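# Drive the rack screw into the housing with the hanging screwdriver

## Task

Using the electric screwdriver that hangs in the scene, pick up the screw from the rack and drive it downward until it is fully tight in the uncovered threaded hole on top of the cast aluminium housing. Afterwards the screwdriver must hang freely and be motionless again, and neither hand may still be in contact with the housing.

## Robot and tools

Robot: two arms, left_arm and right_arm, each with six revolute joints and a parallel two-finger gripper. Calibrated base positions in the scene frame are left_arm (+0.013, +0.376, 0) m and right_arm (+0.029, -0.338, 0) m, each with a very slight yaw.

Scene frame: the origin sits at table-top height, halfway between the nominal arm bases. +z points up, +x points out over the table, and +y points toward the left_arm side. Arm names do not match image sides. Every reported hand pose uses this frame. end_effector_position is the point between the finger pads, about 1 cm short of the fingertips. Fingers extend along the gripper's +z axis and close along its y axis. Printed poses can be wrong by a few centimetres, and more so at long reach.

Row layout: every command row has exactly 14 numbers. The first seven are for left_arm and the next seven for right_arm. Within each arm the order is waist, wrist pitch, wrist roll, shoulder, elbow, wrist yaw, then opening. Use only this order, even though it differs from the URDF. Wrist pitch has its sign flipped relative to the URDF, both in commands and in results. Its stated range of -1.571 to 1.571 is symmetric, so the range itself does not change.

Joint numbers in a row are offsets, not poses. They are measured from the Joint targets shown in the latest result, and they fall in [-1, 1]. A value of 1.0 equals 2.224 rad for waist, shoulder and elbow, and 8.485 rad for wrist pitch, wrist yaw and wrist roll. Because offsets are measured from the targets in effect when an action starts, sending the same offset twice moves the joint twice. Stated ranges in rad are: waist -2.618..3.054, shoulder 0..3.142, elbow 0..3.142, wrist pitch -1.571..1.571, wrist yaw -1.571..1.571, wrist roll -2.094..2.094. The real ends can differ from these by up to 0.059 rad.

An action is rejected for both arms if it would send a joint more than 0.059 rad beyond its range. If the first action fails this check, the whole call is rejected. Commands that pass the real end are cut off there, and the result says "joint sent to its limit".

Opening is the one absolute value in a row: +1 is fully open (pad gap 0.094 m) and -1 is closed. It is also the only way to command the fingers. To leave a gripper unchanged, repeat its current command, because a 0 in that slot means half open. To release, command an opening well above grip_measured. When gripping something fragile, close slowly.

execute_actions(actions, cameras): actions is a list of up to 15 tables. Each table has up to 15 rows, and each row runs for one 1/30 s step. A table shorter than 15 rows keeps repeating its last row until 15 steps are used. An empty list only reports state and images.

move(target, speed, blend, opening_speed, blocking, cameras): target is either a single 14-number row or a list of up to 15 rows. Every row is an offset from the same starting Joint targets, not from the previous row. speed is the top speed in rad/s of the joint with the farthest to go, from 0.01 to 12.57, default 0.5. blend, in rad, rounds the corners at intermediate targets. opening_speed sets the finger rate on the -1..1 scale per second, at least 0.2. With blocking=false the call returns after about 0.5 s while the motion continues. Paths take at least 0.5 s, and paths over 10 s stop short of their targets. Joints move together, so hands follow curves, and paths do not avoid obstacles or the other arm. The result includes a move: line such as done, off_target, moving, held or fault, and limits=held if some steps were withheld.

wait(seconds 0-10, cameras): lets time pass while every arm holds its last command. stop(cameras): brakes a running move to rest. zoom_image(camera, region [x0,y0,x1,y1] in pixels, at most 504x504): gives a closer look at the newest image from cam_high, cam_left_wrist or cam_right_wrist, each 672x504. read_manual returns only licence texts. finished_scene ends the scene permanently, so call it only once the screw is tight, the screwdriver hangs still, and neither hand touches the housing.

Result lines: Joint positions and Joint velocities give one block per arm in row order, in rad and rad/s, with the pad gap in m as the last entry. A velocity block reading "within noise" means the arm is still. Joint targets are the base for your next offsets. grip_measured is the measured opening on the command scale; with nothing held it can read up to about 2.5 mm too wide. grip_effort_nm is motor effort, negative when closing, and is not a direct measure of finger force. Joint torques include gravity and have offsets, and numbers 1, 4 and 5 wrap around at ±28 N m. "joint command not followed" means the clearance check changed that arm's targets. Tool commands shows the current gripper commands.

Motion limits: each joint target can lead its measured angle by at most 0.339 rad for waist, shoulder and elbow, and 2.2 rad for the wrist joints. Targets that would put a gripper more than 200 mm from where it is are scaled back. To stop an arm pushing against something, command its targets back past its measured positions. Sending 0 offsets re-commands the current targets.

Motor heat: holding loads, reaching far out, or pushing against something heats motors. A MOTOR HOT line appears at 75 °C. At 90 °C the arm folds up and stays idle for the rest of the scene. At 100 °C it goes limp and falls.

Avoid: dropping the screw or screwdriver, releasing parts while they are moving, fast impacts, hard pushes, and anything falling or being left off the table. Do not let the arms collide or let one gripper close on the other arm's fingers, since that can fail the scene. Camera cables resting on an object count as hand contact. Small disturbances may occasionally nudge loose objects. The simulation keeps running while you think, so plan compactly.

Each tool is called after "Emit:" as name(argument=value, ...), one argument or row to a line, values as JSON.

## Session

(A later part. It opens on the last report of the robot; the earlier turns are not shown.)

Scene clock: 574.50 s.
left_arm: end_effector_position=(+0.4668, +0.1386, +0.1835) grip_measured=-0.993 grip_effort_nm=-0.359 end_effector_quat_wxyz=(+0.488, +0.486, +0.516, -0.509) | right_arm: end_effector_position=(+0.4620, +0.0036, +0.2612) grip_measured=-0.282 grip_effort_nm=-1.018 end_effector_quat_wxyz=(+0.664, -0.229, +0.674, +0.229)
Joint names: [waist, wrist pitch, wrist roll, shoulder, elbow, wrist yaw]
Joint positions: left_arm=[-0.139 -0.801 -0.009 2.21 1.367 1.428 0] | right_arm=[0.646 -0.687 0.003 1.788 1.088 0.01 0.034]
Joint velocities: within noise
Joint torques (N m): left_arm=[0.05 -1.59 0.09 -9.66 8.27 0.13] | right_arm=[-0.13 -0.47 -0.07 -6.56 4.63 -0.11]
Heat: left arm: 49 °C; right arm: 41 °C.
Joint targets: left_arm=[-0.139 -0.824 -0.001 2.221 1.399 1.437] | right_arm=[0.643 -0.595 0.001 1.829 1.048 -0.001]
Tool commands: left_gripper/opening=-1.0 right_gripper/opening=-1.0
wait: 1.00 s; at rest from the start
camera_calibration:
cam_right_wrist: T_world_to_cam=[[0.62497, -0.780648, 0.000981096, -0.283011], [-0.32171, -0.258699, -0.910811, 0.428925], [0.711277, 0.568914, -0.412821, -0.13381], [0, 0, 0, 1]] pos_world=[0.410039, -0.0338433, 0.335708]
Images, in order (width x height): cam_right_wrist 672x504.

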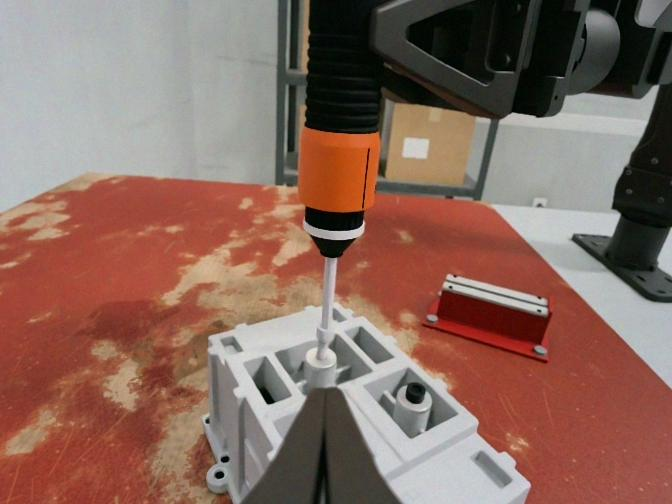

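Emit:
wait(
  seconds=0,
  cameras=["cam_high"],
)

Emit:
zoom_image(
  camera="cam_high",
  region=[315, 85, 365, 185],
)

Scene clock: 580.87 s.
left_arm: end_effector_position=(+0.4668, +0.1386, +0.1835) grip_measured=-0.993 grip_effort_nm=-0.359 end_effector_quat_wxyz=(+0.488, +0.486, +0.516, -0.509) | right_arm: end_effector_position=(+0.4620, +0.0036, +0.2612) grip_measured=-0.282 grip_effort_nm=-1.018 end_effector_quat_wxyz=(+0.664, -0.229, +0.674, +0.229)
Joint names: [waist, wrist pitch, wrist roll, shoulder, elbow, wrist yaw]
Joint positions: left_arm=[-0.139 -0.801 -0.009 2.21 1.367 1.428 0] | right_arm=[0.646 -0.687 0.003 1.788 1.088 0.01 0.034]
Joint velocities: within noise
Joint torques (N m): left_arm=[0.05 -1.59 0.08 -9.69 8.25 0.13] | right_arm=[-0.13 -0.44 -0.06 -6.45 4.52 -0.11]
Heat: left arm: 49 °C; right arm: 40 °C.
Joint targets: left_arm=[-0.139 -0.824 -0.001 2.221 1.399 1.437] | right_arm=[0.643 -0.595 0.001 1.829 1.048 -0.001]
Tool commands: left_gripper/opening=-1.0 right_gripper/opening=-1.0
Images, in order (width x height): cam_high 672x504.

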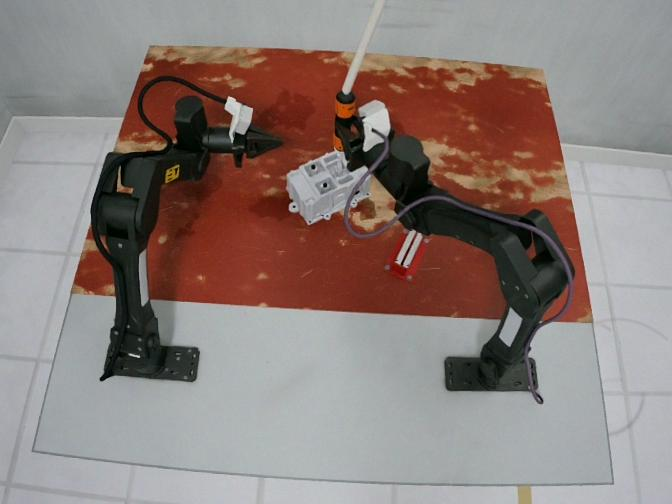

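Scaled by 5.040 from the camera's 672x504 image, which has a finer 960x720 frame.

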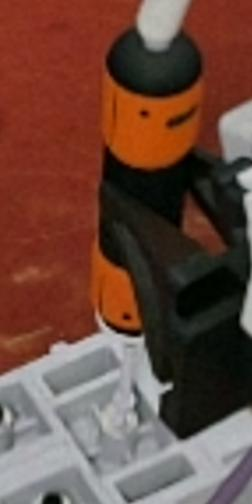

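Emit:
move(
  target=[0,0,0,0,0,0,-1,0.0099,0.0018,-0.0045,0.0027,0.036,0,-1],
  speed=0.1,
)

Emit:
zoom_image(
  camera="cam_right_wrist",
  region=[260, 200, 380, 400],
)

Emit:
zoom_image(
  camera="cam_high",
  region=[315, 85, 365, 185],
)

Scene clock: 609.77 s.
left_arm: end_effector_position=(+0.4668, +0.1386, +0.1835) grip_measured=-0.993 grip_effort_nm=-0.354 end_effector_quat_wxyz=(+0.488, +0.486, +0.516, -0.509) | right_arm: end_effector_position=(+0.4612, +0.0097, +0.2633) grip_measured=-0.282 grip_effort_nm=-1.018 end_effector_quat_wxyz=(+0.663, -0.244, +0.672, +0.220)
Joint names: [waist, wrist pitch, wrist roll, shoulder, elbow, wrist yaw]
Joint positions: left_arm=[-0.139 -0.801 -0.009 2.21 1.367 1.428 0] | right_arm=[0.655 -0.656 -0.028 1.792 1.113 0.01 0.034]
Joint velocities: within noise
Joint torques (N m): left_arm=[0.03 -1.59 0.08 -9.7 8.27 0.12] | right_arm=[0.7 -0.58 -0.15 -6.41 8.57 -0.12]
Heat: left arm: 49 °C; right arm: 40 °C.
Joint targets: left_arm=[-0.139 -0.824 -0.001 2.221 1.399 1.437] | right_arm=[0.665 -0.580 -0.038 1.835 1.128 -0.001]
move: off_target (right_arm); right_arm: the wrist pitch is farthest, 0.077 rad from its target
camera_calibration:
cam_left_wrist: T_world_to_cam=[[-0.999141, 0.00198023, 0.0413847, 0.456953], [-0.0365579, 0.427908, -0.903083, 0.162452], [-0.0194972, -0.90382, -0.427468, 0.297868], [0, 0, 0, 1]] pos_world=[0.468307, 0.1988, 0.255126]
cam_right_wrist: T_world_to_cam=[[0.632678, -0.773746, 0.0321794, -0.289571], [-0.308465, -0.289905, -0.905982, 0.425103], [0.710329, 0.563269, -0.422091, -0.13289], [0, 0, 0, 1]] pos_world=[0.408731, -0.0259617, 0.338363]

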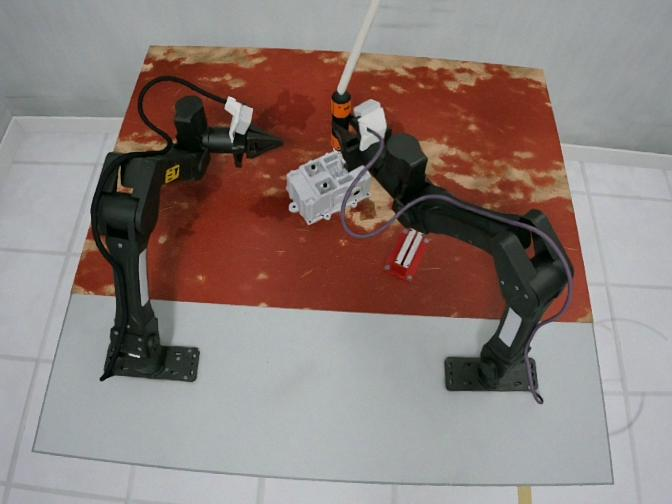

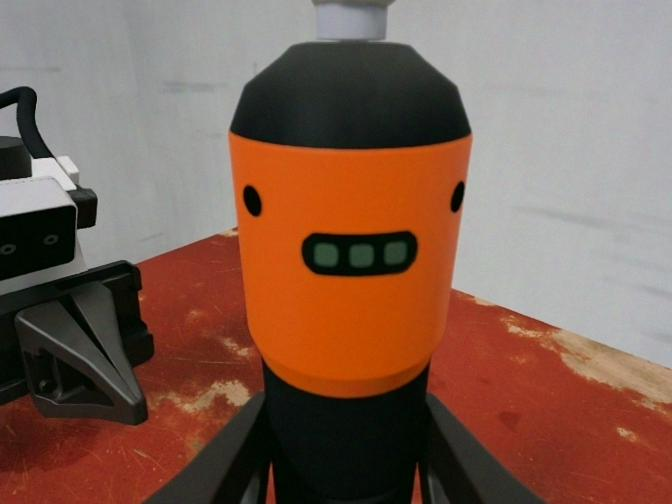

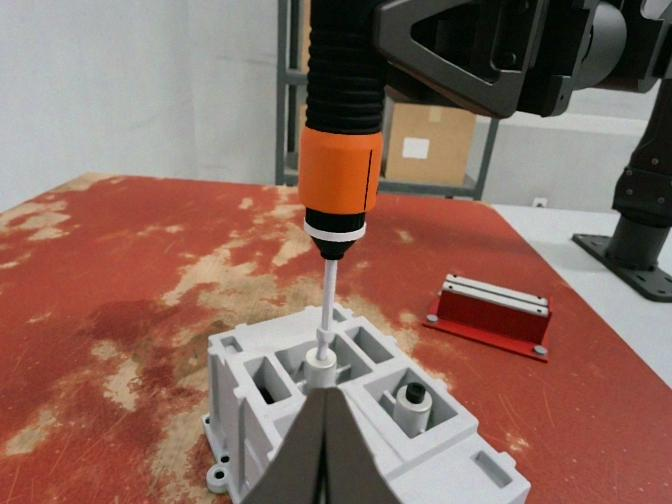

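Scaled by 2.520 from the camera's 672x504 image, which has a finer 960x720 frame.

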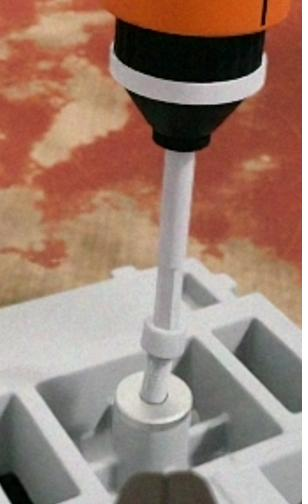

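Scaled by 5.040 from the camera's 672x504 image, which has a finer 960x720 frame.

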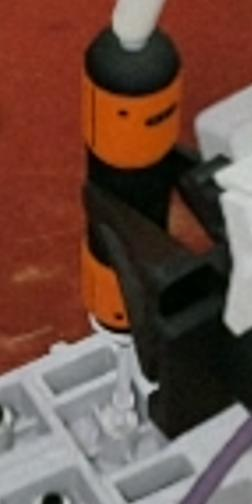

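Emit:
move(
  target=[0,0,0,0,0,0,-1,0,0.0094,0,0.006,0.0315,0,-1],
  speed=0.1,
)

Emit:
zoom_image(
  camera="cam_right_wrist",
  region=[260, 200, 380, 400],
)

Emit:
zoom_image(
  camera="cam_high",
  region=[315, 85, 365, 185],
)

Scene clock: 626.47 s.
left_arm: end_effector_position=(+0.4668, +0.1386, +0.1835) grip_measured=-0.993 grip_effort_nm=-0.354 end_effector_quat_wxyz=(+0.488, +0.486, +0.516, -0.509) | right_arm: end_effector_position=(+0.4674, +0.0159, +0.2631) grip_measured=-0.282 grip_effort_nm=-1.018 end_effector_quat_wxyz=(+0.649, -0.250, +0.686, +0.215)
Joint names: [waist, wrist pitch, wrist roll, shoulder, elbow, wrist yaw]
Joint positions: left_arm=[-0.139 -0.801 -0.009 2.21 1.367 1.428 0] | right_arm=[0.657 -0.564 -0.029 1.808 1.178 0.01 0.034]
Joint velocities: within noise
Joint torques (N m): left_arm=[0.02 -1.59 0.09 -9.72 8.25 0.12] | right_arm=[0.7 -0.68 -0.13 -6.91 9.13 -0.09]
Heat: left arm: 49 °C; right arm: 41 °C.
Joint targets: left_arm=[-0.139 -0.824 -0.001 2.221 1.399 1.437] | right_arm=[0.665 -0.500 -0.038 1.848 1.198 -0.001]
move: off_target (right_arm); right_arm: the wrist pitch is farthest, 0.064 rad from its target
camera_calibration:
cam_left_wrist: T_world_to_cam=[[-0.999141, 0.00198023, 0.0413847, 0.456953], [-0.0365579, 0.427908, -0.903083, 0.162452], [-0.0194972, -0.90382, -0.427468, 0.297868], [0, 0, 0, 1]] pos_world=[0.468307, 0.1988, 0.255126]
cam_right_wrist: T_world_to_cam=[[0.634907, -0.7719, 0.0326145, -0.289918], [-0.337365, -0.314973, -0.887117, 0.437565], [0.695038, 0.552234, -0.460391, -0.123492], [0, 0, 0, 1]] pos_world=[0.417521, -0.0177699, 0.340773]

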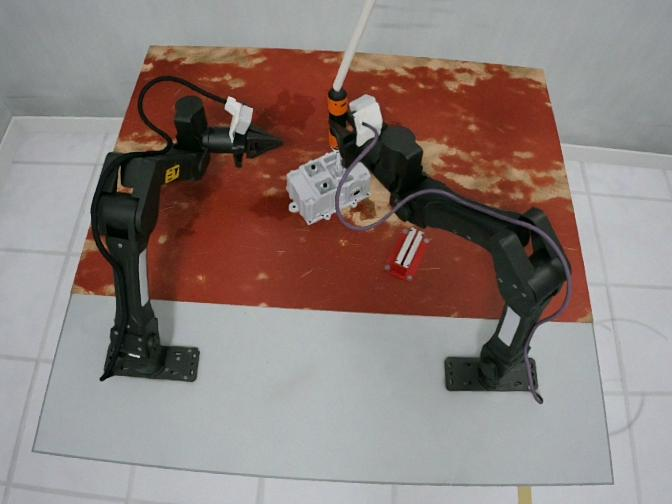

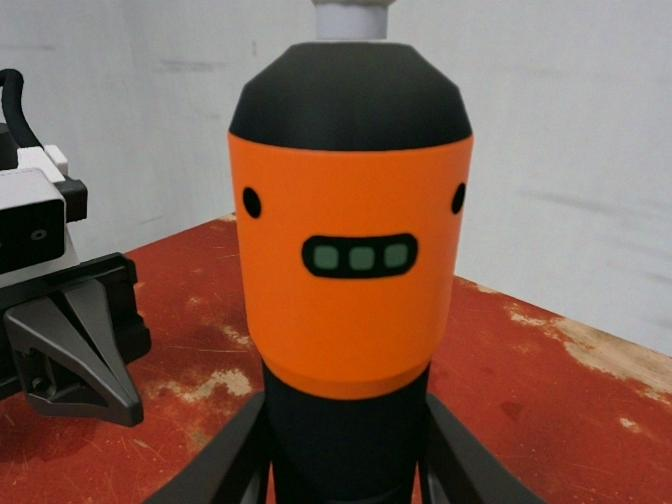

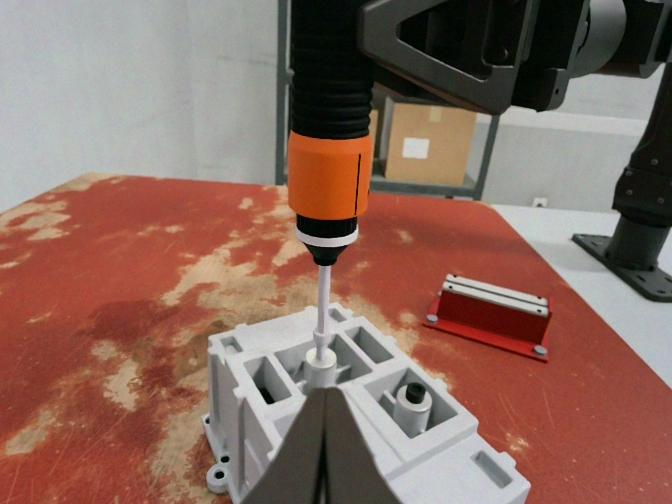

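Scaled by 2.520 from the camera's 672x504 image, which has a finer 960x720 frame.

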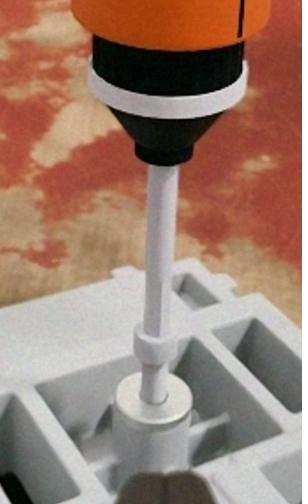

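Scaled by 5.040 from the camera's 672x504 image, which has a finer 960x720 frame.

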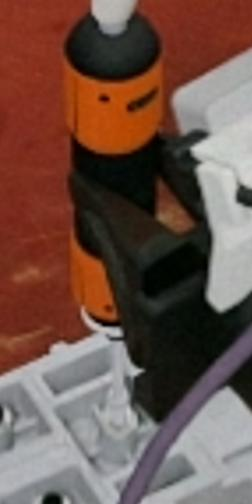

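Emit:
move(
  target=[0,0,0,0,0,0,-1,0,-0.0005,0,0.003,-0.02,0,-1],
  speed=0.1,
)

Emit:
zoom_image(
  camera="cam_right_wrist",
  region=[260, 200, 380, 400],
)

Scene clock: 633.77 s.
left_arm: end_effector_position=(+0.4668, +0.1386, +0.1835) grip_measured=-0.993 grip_effort_nm=-0.354 end_effector_quat_wxyz=(+0.488, +0.486, +0.516, -0.509) | right_arm: end_effector_position=(+0.4678, +0.0162, +0.2619) grip_measured=-0.282 grip_effort_nm=-1.013 end_effector_quat_wxyz=(+0.648, -0.250, +0.686, +0.215)
Joint names: [waist, wrist pitch, wrist roll, shoulder, elbow, wrist yaw]
Joint positions: left_arm=[-0.139 -0.801 -0.009 2.21 1.367 1.428 0] | right_arm=[0.657 -0.565 -0.029 1.811 1.179 0.01 0.034]
Joint velocities: within noise
Joint torques (N m): left_arm=[0.06 -1.59 0.08 -9.69 8.27 0.13] | right_arm=[0.65 -0.74 -0.12 -6.54 5.75 -0.14]
Heat: left arm: 50 °C; right arm: 42 °C.
Joint targets: left_arm=[-0.139 -0.824 -0.001 2.221 1.399 1.437] | right_arm=[0.665 -0.504 -0.038 1.855 1.153 -0.001]
move: off_target (right_arm); right_arm: the wrist pitch is farthest, 0.061 rad from its target
camera_calibration:
cam_left_wrist: T_world_to_cam=[[-0.999141, 0.00198023, 0.0413847, 0.456953], [-0.0365579, 0.427908, -0.903083, 0.162452], [-0.0194972, -0.90382, -0.427468, 0.297868], [0, 0, 0, 1]] pos_world=[0.468307, 0.1988, 0.255126]
cam_right_wrist: T_world_to_cam=[[0.634977, -0.771845, 0.0325397, -0.289971], [-0.338702, -0.316004, -0.886241, 0.437096], [0.694324, 0.551721, -0.46208, -0.123647], [0, 0, 0, 1]] pos_world=[0.418021, -0.0174702, 0.339673]

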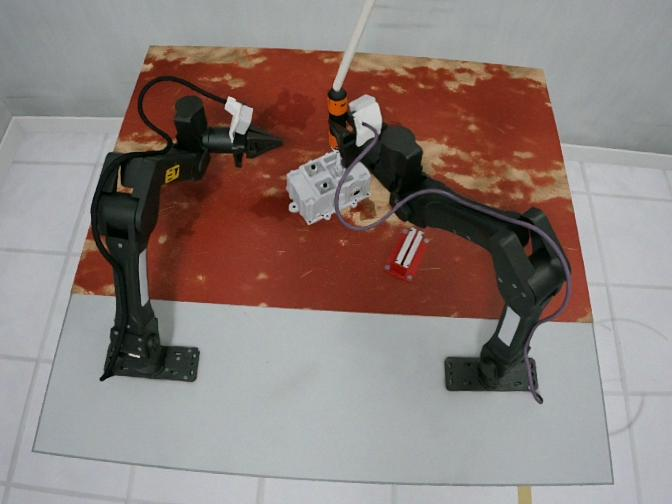

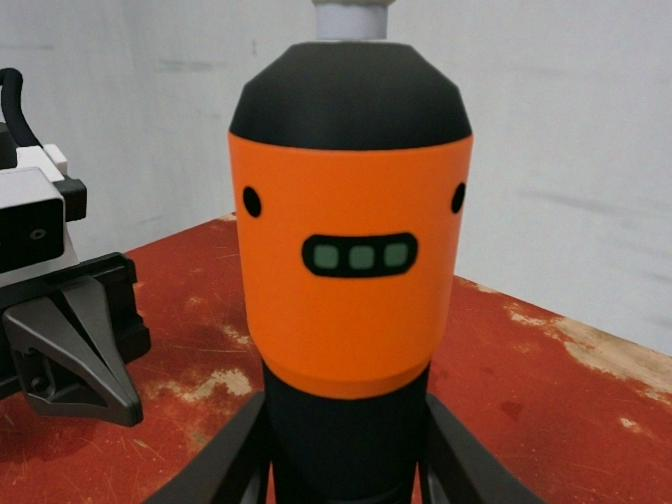

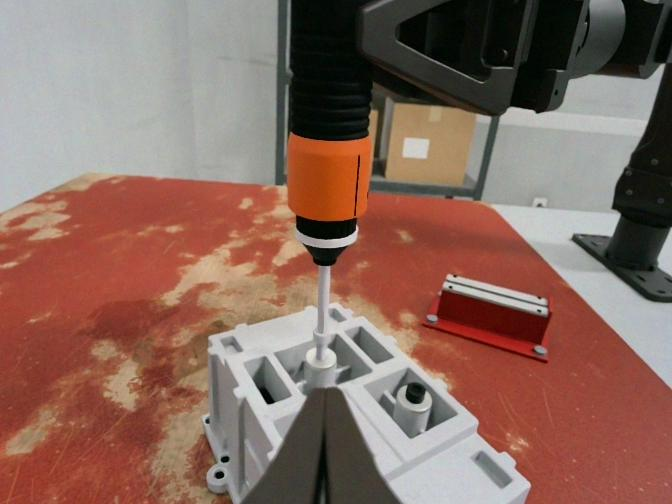

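Scaled by 2.520 from the camera's 672x504 image, which has a finer 960x720 frame.

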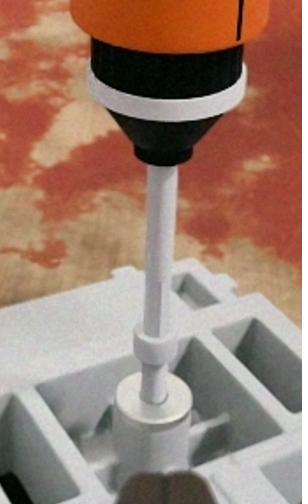

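Emit:
move(
  target=[0,0,0,0,0,0,-1,0,-0.0005,0,0.001,-0.009,0,-1],
  speed=0.1,
)

Emit:
zoom_image(
  camera="cam_right_wrist",
  region=[260, 200, 380, 400],
)

Scene clock: 639.47 s.
left_arm: end_effector_position=(+0.4668, +0.1386, +0.1835) grip_measured=-0.993 grip_effort_nm=-0.359 end_effector_quat_wxyz=(+0.488, +0.486, +0.516, -0.509) | right_arm: end_effector_position=(+0.4672, +0.0157, +0.2612) grip_measured=-0.282 grip_effort_nm=-1.018 end_effector_quat_wxyz=(+0.650, -0.250, +0.685, +0.216)
Joint names: [waist, wrist pitch, wrist roll, shoulder, elbow, wrist yaw]
Joint positions: left_arm=[-0.139 -0.801 -0.009 2.21 1.367 1.428 0] | right_arm=[0.657 -0.578 -0.029 1.811 1.17 0.01 0.034]
Joint velocities: within noise
Joint torques (N m): left_arm=[0.03 -1.59 0.08 -9.68 8.28 0.12] | right_arm=[0.75 -0.64 -0.16 -6.34 4.9 -0.11]
Heat: left arm: 50 °C; right arm: 41 °C.
Joint targets: left_arm=[-0.139 -0.824 -0.001 2.221 1.399 1.437] | right_arm=[0.665 -0.508 -0.038 1.857 1.133 -0.001]
move: off_target (right_arm); right_arm: the wrist pitch is farthest, 0.070 rad from its target
camera_calibration:
cam_left_wrist: T_world_to_cam=[[-0.999141, 0.00198023, 0.0413847, 0.456953], [-0.0365579, 0.427908, -0.903083, 0.162452], [-0.0194972, -0.90382, -0.427468, 0.297868], [0, 0, 0, 1]] pos_world=[0.468307, 0.1988, 0.255126]
cam_right_wrist: T_world_to_cam=[[0.634835, -0.771958, 0.0326354, -0.289882], [-0.335259, -0.313269, -0.888518, 0.435068], [0.696123, 0.553121, -0.45768, -0.125315], [0, 0, 0, 1]] pos_world=[0.417122, -0.0181694, 0.338672]

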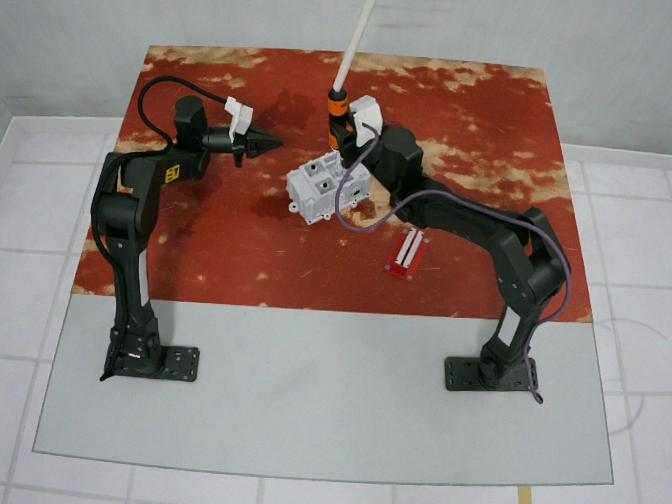

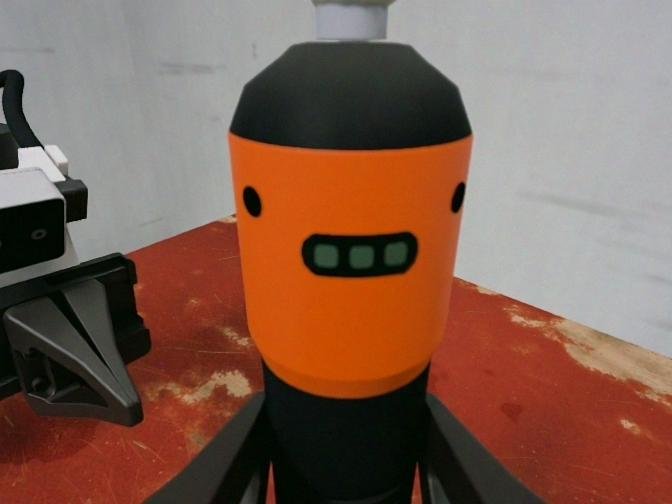

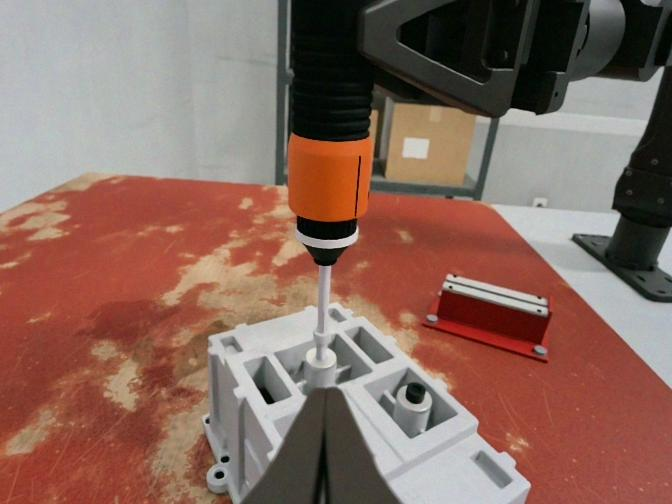

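Scaled by 2.520 from the camera's 672x504 image, which has a finer 960x720 frame.

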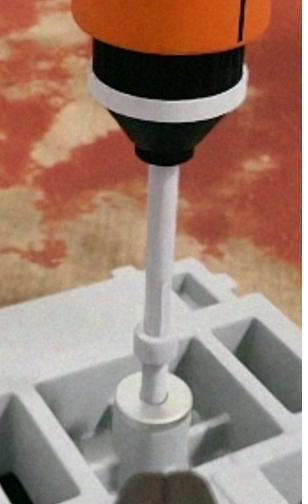

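Emit:
move(
  target=[0,0,0,0,0,0,-1,0,0.0177,0,0.007,-0.01,0,-1],
  speed=0.2,
)

Emit:
zoom_image(
  camera="cam_right_wrist",
  region=[260, 200, 380, 400],
)

Scene clock: 649.80 s.
left_arm: end_effector_position=(+0.4668, +0.1386, +0.1835) grip_measured=-0.993 grip_effort_nm=-0.359 end_effector_quat_wxyz=(+0.488, +0.486, +0.516, -0.509) | right_arm: end_effector_position=(+0.4668, +0.0154, +0.2553) grip_measured=-0.282 grip_effort_nm=-1.018 end_effector_quat_wxyz=(+0.642, -0.253, +0.692, +0.213)
Joint names: [waist, wrist pitch, wrist roll, shoulder, elbow, wrist yaw]
Joint positions: left_arm=[-0.139 -0.801 -0.009 2.21 1.367 1.428 0] | right_arm=[0.657 -0.554 -0.029 1.811 1.17 0.01 0.034]
Joint velocities: within noise
Joint torques (N m): left_arm=[0.03 -1.59 0.08 -9.73 8.25 0.13] | right_arm=[0.72 0.45 -0.11 -5.04 3.26 -0.1]
Heat: left arm: 50 °C; right arm: 40 °C.
Joint targets: left_arm=[-0.139 -0.824 -0.001 2.221 1.399 1.437] | right_arm=[0.665 -0.358 -0.037 1.873 1.111 -0.001]
move: off_target (right_arm); right_arm: the wrist pitch is farthest, 0.197 rad from its target
camera_calibration:
cam_left_wrist: T_world_to_cam=[[-0.999141, 0.00198023, 0.0413847, 0.456953], [-0.0365579, 0.427908, -0.903083, 0.162452], [-0.0194972, -0.90382, -0.427468, 0.297868], [0, 0, 0, 1]] pos_world=[0.468307, 0.1988, 0.255126]
cam_right_wrist: T_world_to_cam=[[0.635426, -0.771464, 0.0328263, -0.290042], [-0.351268, -0.326662, -0.877441, 0.434485], [0.687637, 0.546018, -0.47856, -0.118227], [0, 0, 0, 1]] pos_world=[0.418218, -0.0172729, 0.334178]

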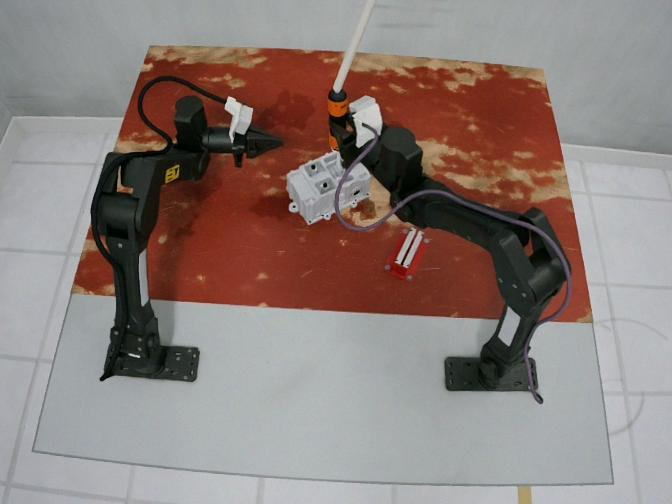

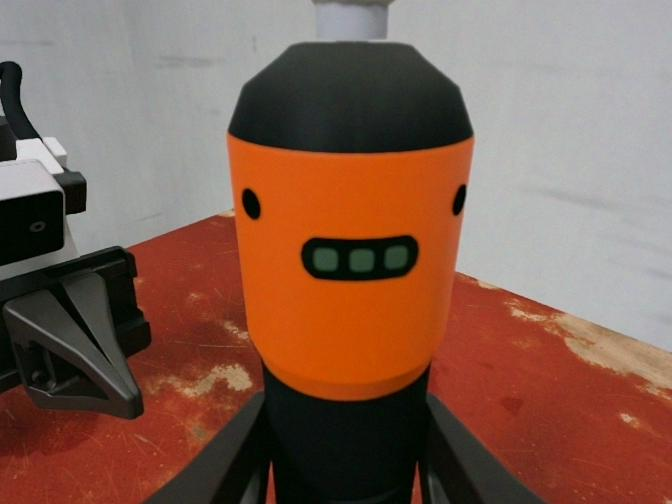

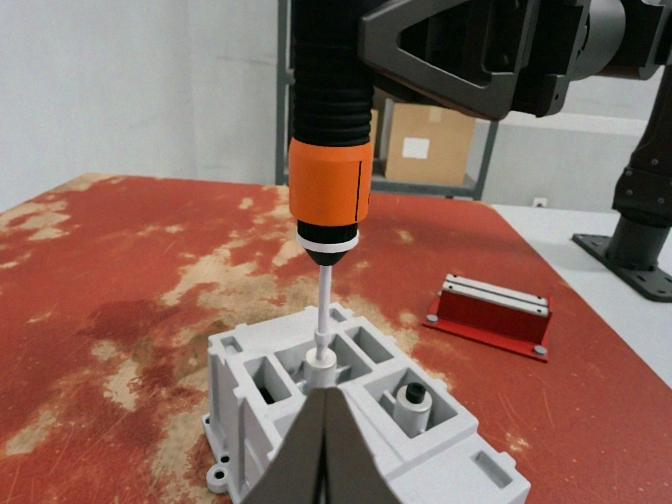

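Scaled by 2.520 from the camera's 672x504 image, which has a finer 960x720 frame.

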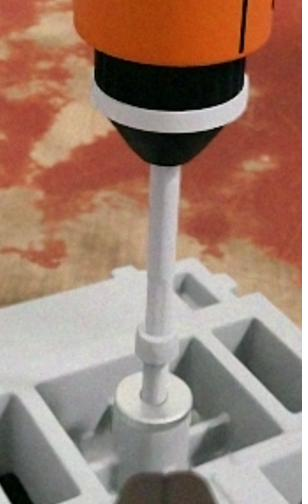

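Emit:
move(
  target=[0,0,0,0,0,0,-1,0,0.0165,0,0.006,-0.012,0,-1],
  speed=0.2,
)

Emit:
zoom_image(
  camera="cam_right_wrist",
  region=[260, 200, 380, 400],
)

Scene clock: 657.53 s.
left_arm: end_effector_position=(+0.4668, +0.1386, +0.1835) grip_measured=-0.993 grip_effort_nm=-0.354 end_effector_quat_wxyz=(+0.488, +0.486, +0.516, -0.509) | right_arm: end_effector_position=(+0.4658, +0.0148, +0.2457) grip_measured=-0.282 grip_effort_nm=-1.018 end_effector_quat_wxyz=(+0.629, -0.258, +0.703, +0.208)
Joint names: [waist, wrist pitch, wrist roll, shoulder, elbow, wrist yaw]
Joint positions: left_arm=[-0.139 -0.801 -0.009 2.21 1.367 1.428 0] | right_arm=[0.657 -0.521 -0.031 1.811 1.168 0.01 0.034]
Joint velocities: within noise
Joint torques (N m): left_arm=[0.05 -1.59 0.09 -9.69 8.25 0.13] | right_arm=[0.7 1.45 -0.09 -4.05 1.58 -0.1]
Heat: left arm: 50 °C; right arm: 39 °C.
Joint targets: left_arm=[-0.139 -0.824 -0.001 2.221 1.399 1.437] | right_arm=[0.665 -0.218 -0.038 1.886 1.084 -0.001]
move: off_target (right_arm); right_arm: the wrist pitch is farthest, 0.303 rad from its target
camera_calibration:
cam_left_wrist: T_world_to_cam=[[-0.999141, 0.00198023, 0.0413847, 0.456953], [-0.0365579, 0.427908, -0.903083, 0.162452], [-0.0194972, -0.90382, -0.427468, 0.297868], [0, 0, 0, 1]] pos_world=[0.468307, 0.1988, 0.255126]
cam_right_wrist: T_world_to_cam=[[0.63678, -0.770281, 0.0343256, -0.290454], [-0.374588, -0.347964, -0.859422, 0.432304], [0.67394, 0.534404, -0.510114, -0.107459], [0, 0, 0, 1]] pos_world=[0.419311, -0.0158789, 0.326685]

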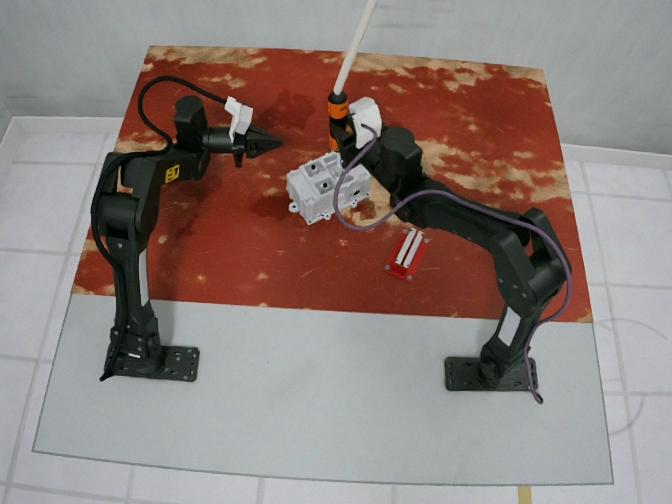

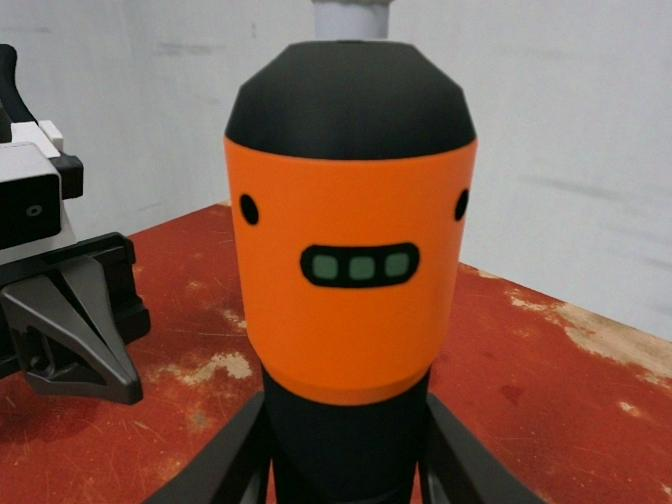

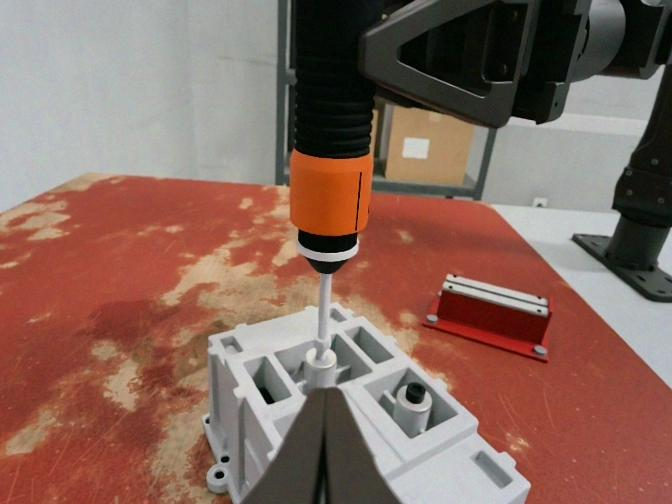

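Scaled by 2.520 from the camera's 672x504 image, which has a finer 960x720 frame.

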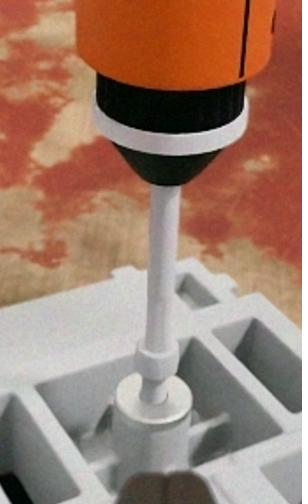

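Emit:
wait(
  seconds=1.5,
  cameras=["cam_right_wrist"],
)

Emit:
zoom_image(
  camera="cam_right_wrist",
  region=[260, 200, 380, 400],
)

Scene clock: 666.93 s.
left_arm: end_effector_position=(+0.4668, +0.1386, +0.1835) grip_measured=-0.993 grip_effort_nm=-0.359 end_effector_quat_wxyz=(+0.488, +0.486, +0.516, -0.509) | right_arm: end_effector_position=(+0.4646, +0.0141, +0.2389) grip_measured=-0.282 grip_effort_nm=-1.018 end_effector_quat_wxyz=(+0.622, -0.261, +0.710, +0.205)
Joint names: [waist, wrist pitch, wrist roll, shoulder, elbow, wrist yaw]
Joint positions: left_arm=[-0.139 -0.801 -0.009 2.21 1.367 1.428 0] | right_arm=[0.657 -0.506 -0.033 1.811 1.161 0.009 0.034]
Joint velocities: within noise
Joint torques (N m): left_arm=[0.02 -1.59 0.09 -9.72 8.27 0.13] | right_arm=[0.68 1.3 -0.1 -3.99 2.15 -0.11]
Heat: left arm: 50 °C; right arm: 39 °C.
Joint targets: left_arm=[-0.139 -0.824 -0.001 2.221 1.399 1.437] | right_arm=[0.665 -0.218 -0.038 1.886 1.084 -0.001]
Tool commands: left_gripper/opening=-1.0 right_gripper/opening=-1.0
wait: 1.50 s; at rest from the start
camera_calibration:
cam_right_wrist: T_world_to_cam=[[0.638107, -0.769127, 0.0355405, -0.29102], [-0.387598, -0.360771, -0.8483, 0.429234], [0.665272, 0.527531, -0.528323, -0.101213], [0, 0, 0, 1]] pos_world=[0.419407, -0.0155832, 0.320989]
Images, in order (width x height): cam_right_wrist 672x504.

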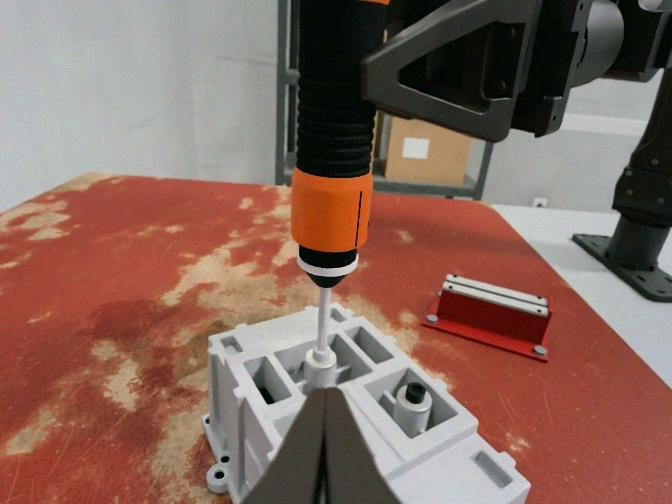

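Scaled by 2.520 from the camera's 672x504 image, which has a finer 960x720 frame.

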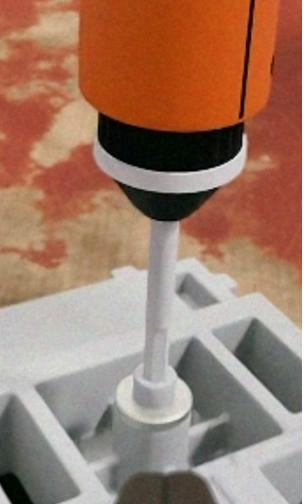

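Emit:
move(
  target=[0,0,0,0,0,0,-1,0,0.011,0,0.003,-0.010,0,-1],
  speed=0.2,
)

Emit:
zoom_image(
  camera="cam_right_wrist",
  region=[280, 280, 360, 400],
)

Scene clock: 673.37 s.
left_arm: end_effector_position=(+0.4668, +0.1386, +0.1835) grip_measured=-0.993 grip_effort_nm=-0.349 end_effector_quat_wxyz=(+0.488, +0.486, +0.516, -0.509) | right_arm: end_effector_position=(+0.4641, +0.0136, +0.2355) grip_measured=-0.282 grip_effort_nm=-1.018 end_effector_quat_wxyz=(+0.617, -0.262, +0.713, +0.204)
Joint names: [waist, wrist pitch, wrist roll, shoulder, elbow, wrist yaw]
Joint positions: left_arm=[-0.139 -0.801 -0.009 2.21 1.367 1.428 0] | right_arm=[0.657 -0.497 -0.033 1.811 1.158 0.009 0.034]
Joint velocities: within noise
Joint torques (N m): left_arm=[0.05 -1.6 0.08 -9.7 8.28 0.13] | right_arm=[0.64 2.09 -0.11 -3.52 0.58 -0.1]
Heat: left arm: 50 °C; right arm: 38 °C.
Joint targets: left_arm=[-0.139 -0.824 -0.001 2.221 1.399 1.437] | right_arm=[0.665 -0.125 -0.038 1.893 1.062 -0.001]
move: off_target (right_arm); right_arm: the wrist pitch is farthest, 0.373 rad from its target
camera_calibration:
cam_left_wrist: T_world_to_cam=[[-0.999141, 0.00198023, 0.0413847, 0.456953], [-0.0365579, 0.427908, -0.903083, 0.162452], [-0.0194972, -0.90382, -0.427468, 0.297868], [0, 0, 0, 1]] pos_world=[0.468307, 0.1988, 0.255126]
cam_right_wrist: T_world_to_cam=[[0.638394, -0.768897, 0.0353566, -0.29102], [-0.395194, -0.366844, -0.842168, 0.428277], [0.660511, 0.523662, -0.538054, -0.0979051], [0, 0, 0, 1]] pos_world=[0.419705, -0.0153846, 0.318292]

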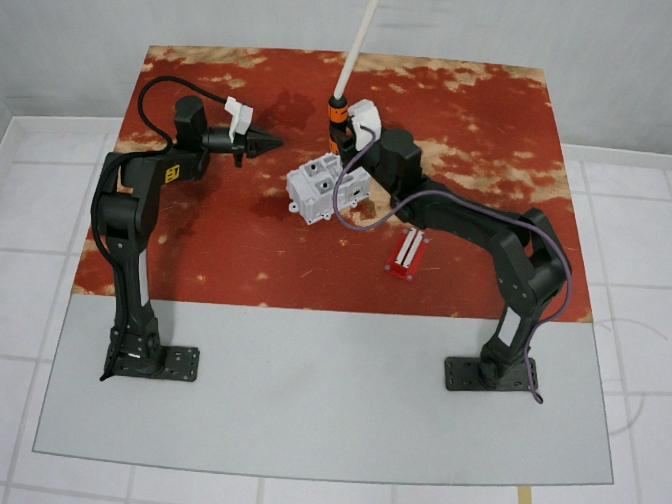

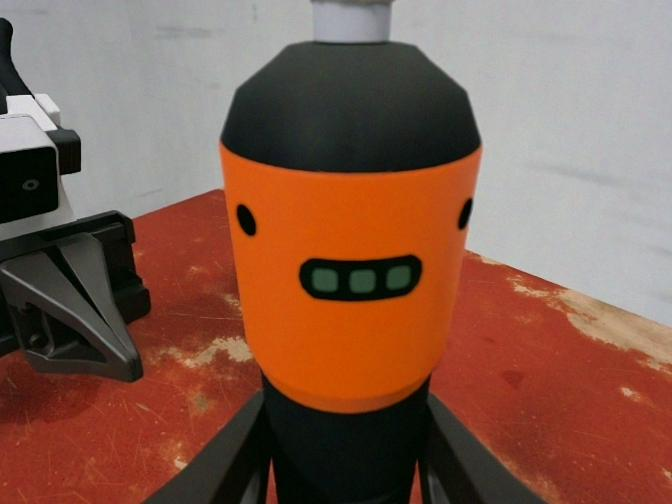

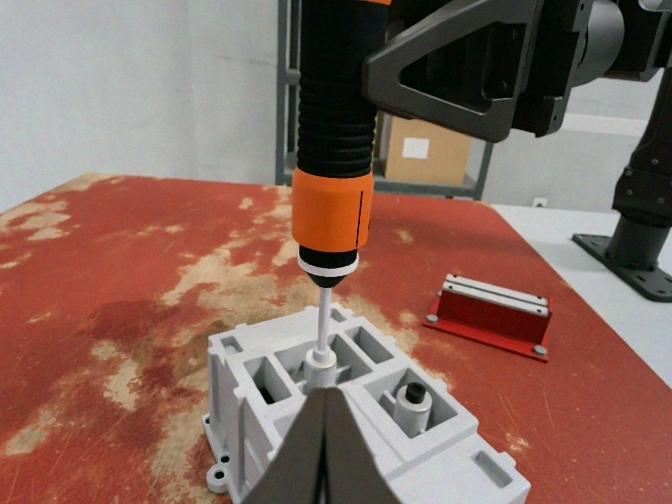

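Scaled by 4.200 from the camera's 672x504 image, which has a finer 960x720 frame.

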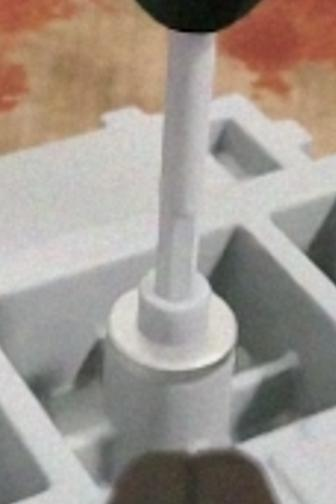

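Emit:
move(
  target=[0,0,0,0,0,0,-1,0,-0.0194,0,-0.0665,0.116,0,-1],
  speed=0.2,
)

Emit:
zoom_image(
  camera="cam_right_wrist",
  region=[260, 200, 380, 400],
)

Emit:
zoom_image(
  camera="cam_high",
  region=[280, 60, 400, 180],
)

Scene clock: 684.33 s.
left_arm: end_effector_position=(+0.4668, +0.1386, +0.1835) grip_measured=-0.993 grip_effort_nm=-0.354 end_effector_quat_wxyz=(+0.488, +0.486, +0.516, -0.509) | right_arm: end_effector_position=(+0.4681, +0.0170, +0.2536) grip_measured=-0.282 grip_effort_nm=-1.018 end_effector_quat_wxyz=(+0.595, -0.269, +0.731, +0.196)
Joint names: [waist, wrist pitch, wrist roll, shoulder, elbow, wrist yaw]
Joint positions: left_arm=[-0.139 -0.801 -0.009 2.21 1.367 1.428 0] | right_arm=[0.657 -0.302 -0.033 1.797 1.279 0.009 0.034]
Joint velocities: within noise
Joint torques (N m): left_arm=[0.05 -1.59 0.1 -9.7 8.27 0.13] | right_arm=[0.57 -1.17 -0.09 -14.79 11.02 -0.12]
Heat: left arm: 50 °C; right arm: 38 °C.
Joint targets: left_arm=[-0.139 -0.824 -0.001 2.221 1.399 1.437] | right_arm=[0.665 -0.290 -0.038 1.745 1.320 -0.001]
move: off_target (right_arm); right_arm: the shoulder is farthest, 0.052 rad from its target
camera_calibration:
cam_left_wrist: T_world_to_cam=[[-0.999141, 0.00198023, 0.0413847, 0.456953], [-0.0365579, 0.427908, -0.903083, 0.162452], [-0.0194972, -0.90382, -0.427468, 0.297868], [0, 0, 0, 1]] pos_world=[0.468307, 0.1988, 0.255126]
cam_right_wrist: T_world_to_cam=[[0.640321, -0.767334, 0.0344583, -0.292314], [-0.433737, -0.398239, -0.808256, 0.456172], [0.633925, 0.502598, -0.587822, -0.0671402], [0, 0, 0, 1]] pos_world=[0.427595, -0.0088926, 0.33931]

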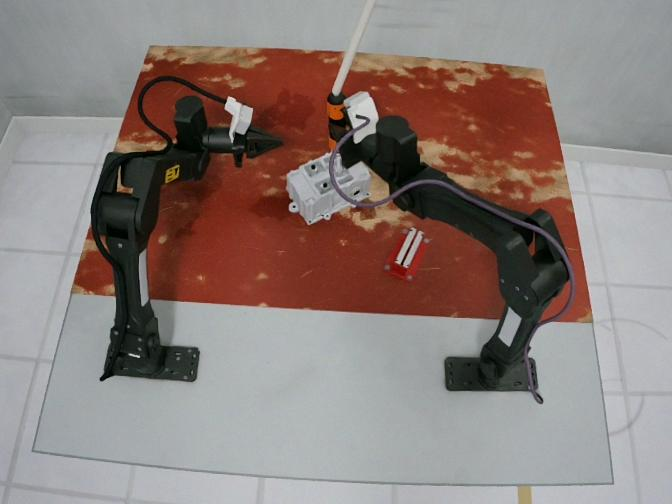

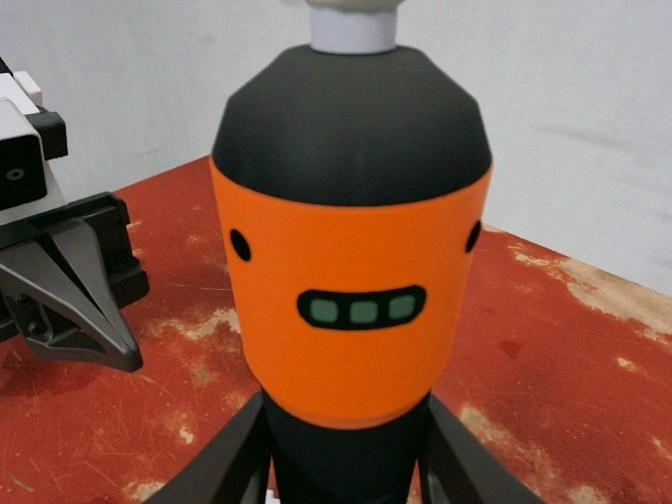

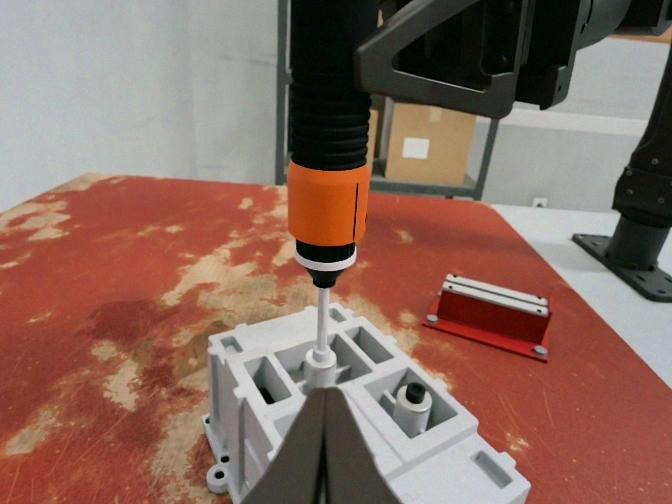

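Scaled by 2.520 from the camera's 672x504 image, which has a finer 960x720 frame.

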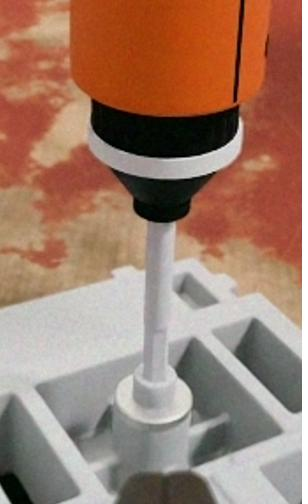

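Scaled by 4.200 from the camera's 672x504 image, which has a finer 960x720 frame.

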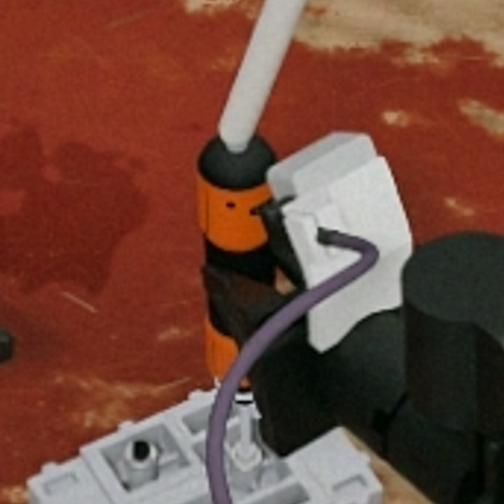

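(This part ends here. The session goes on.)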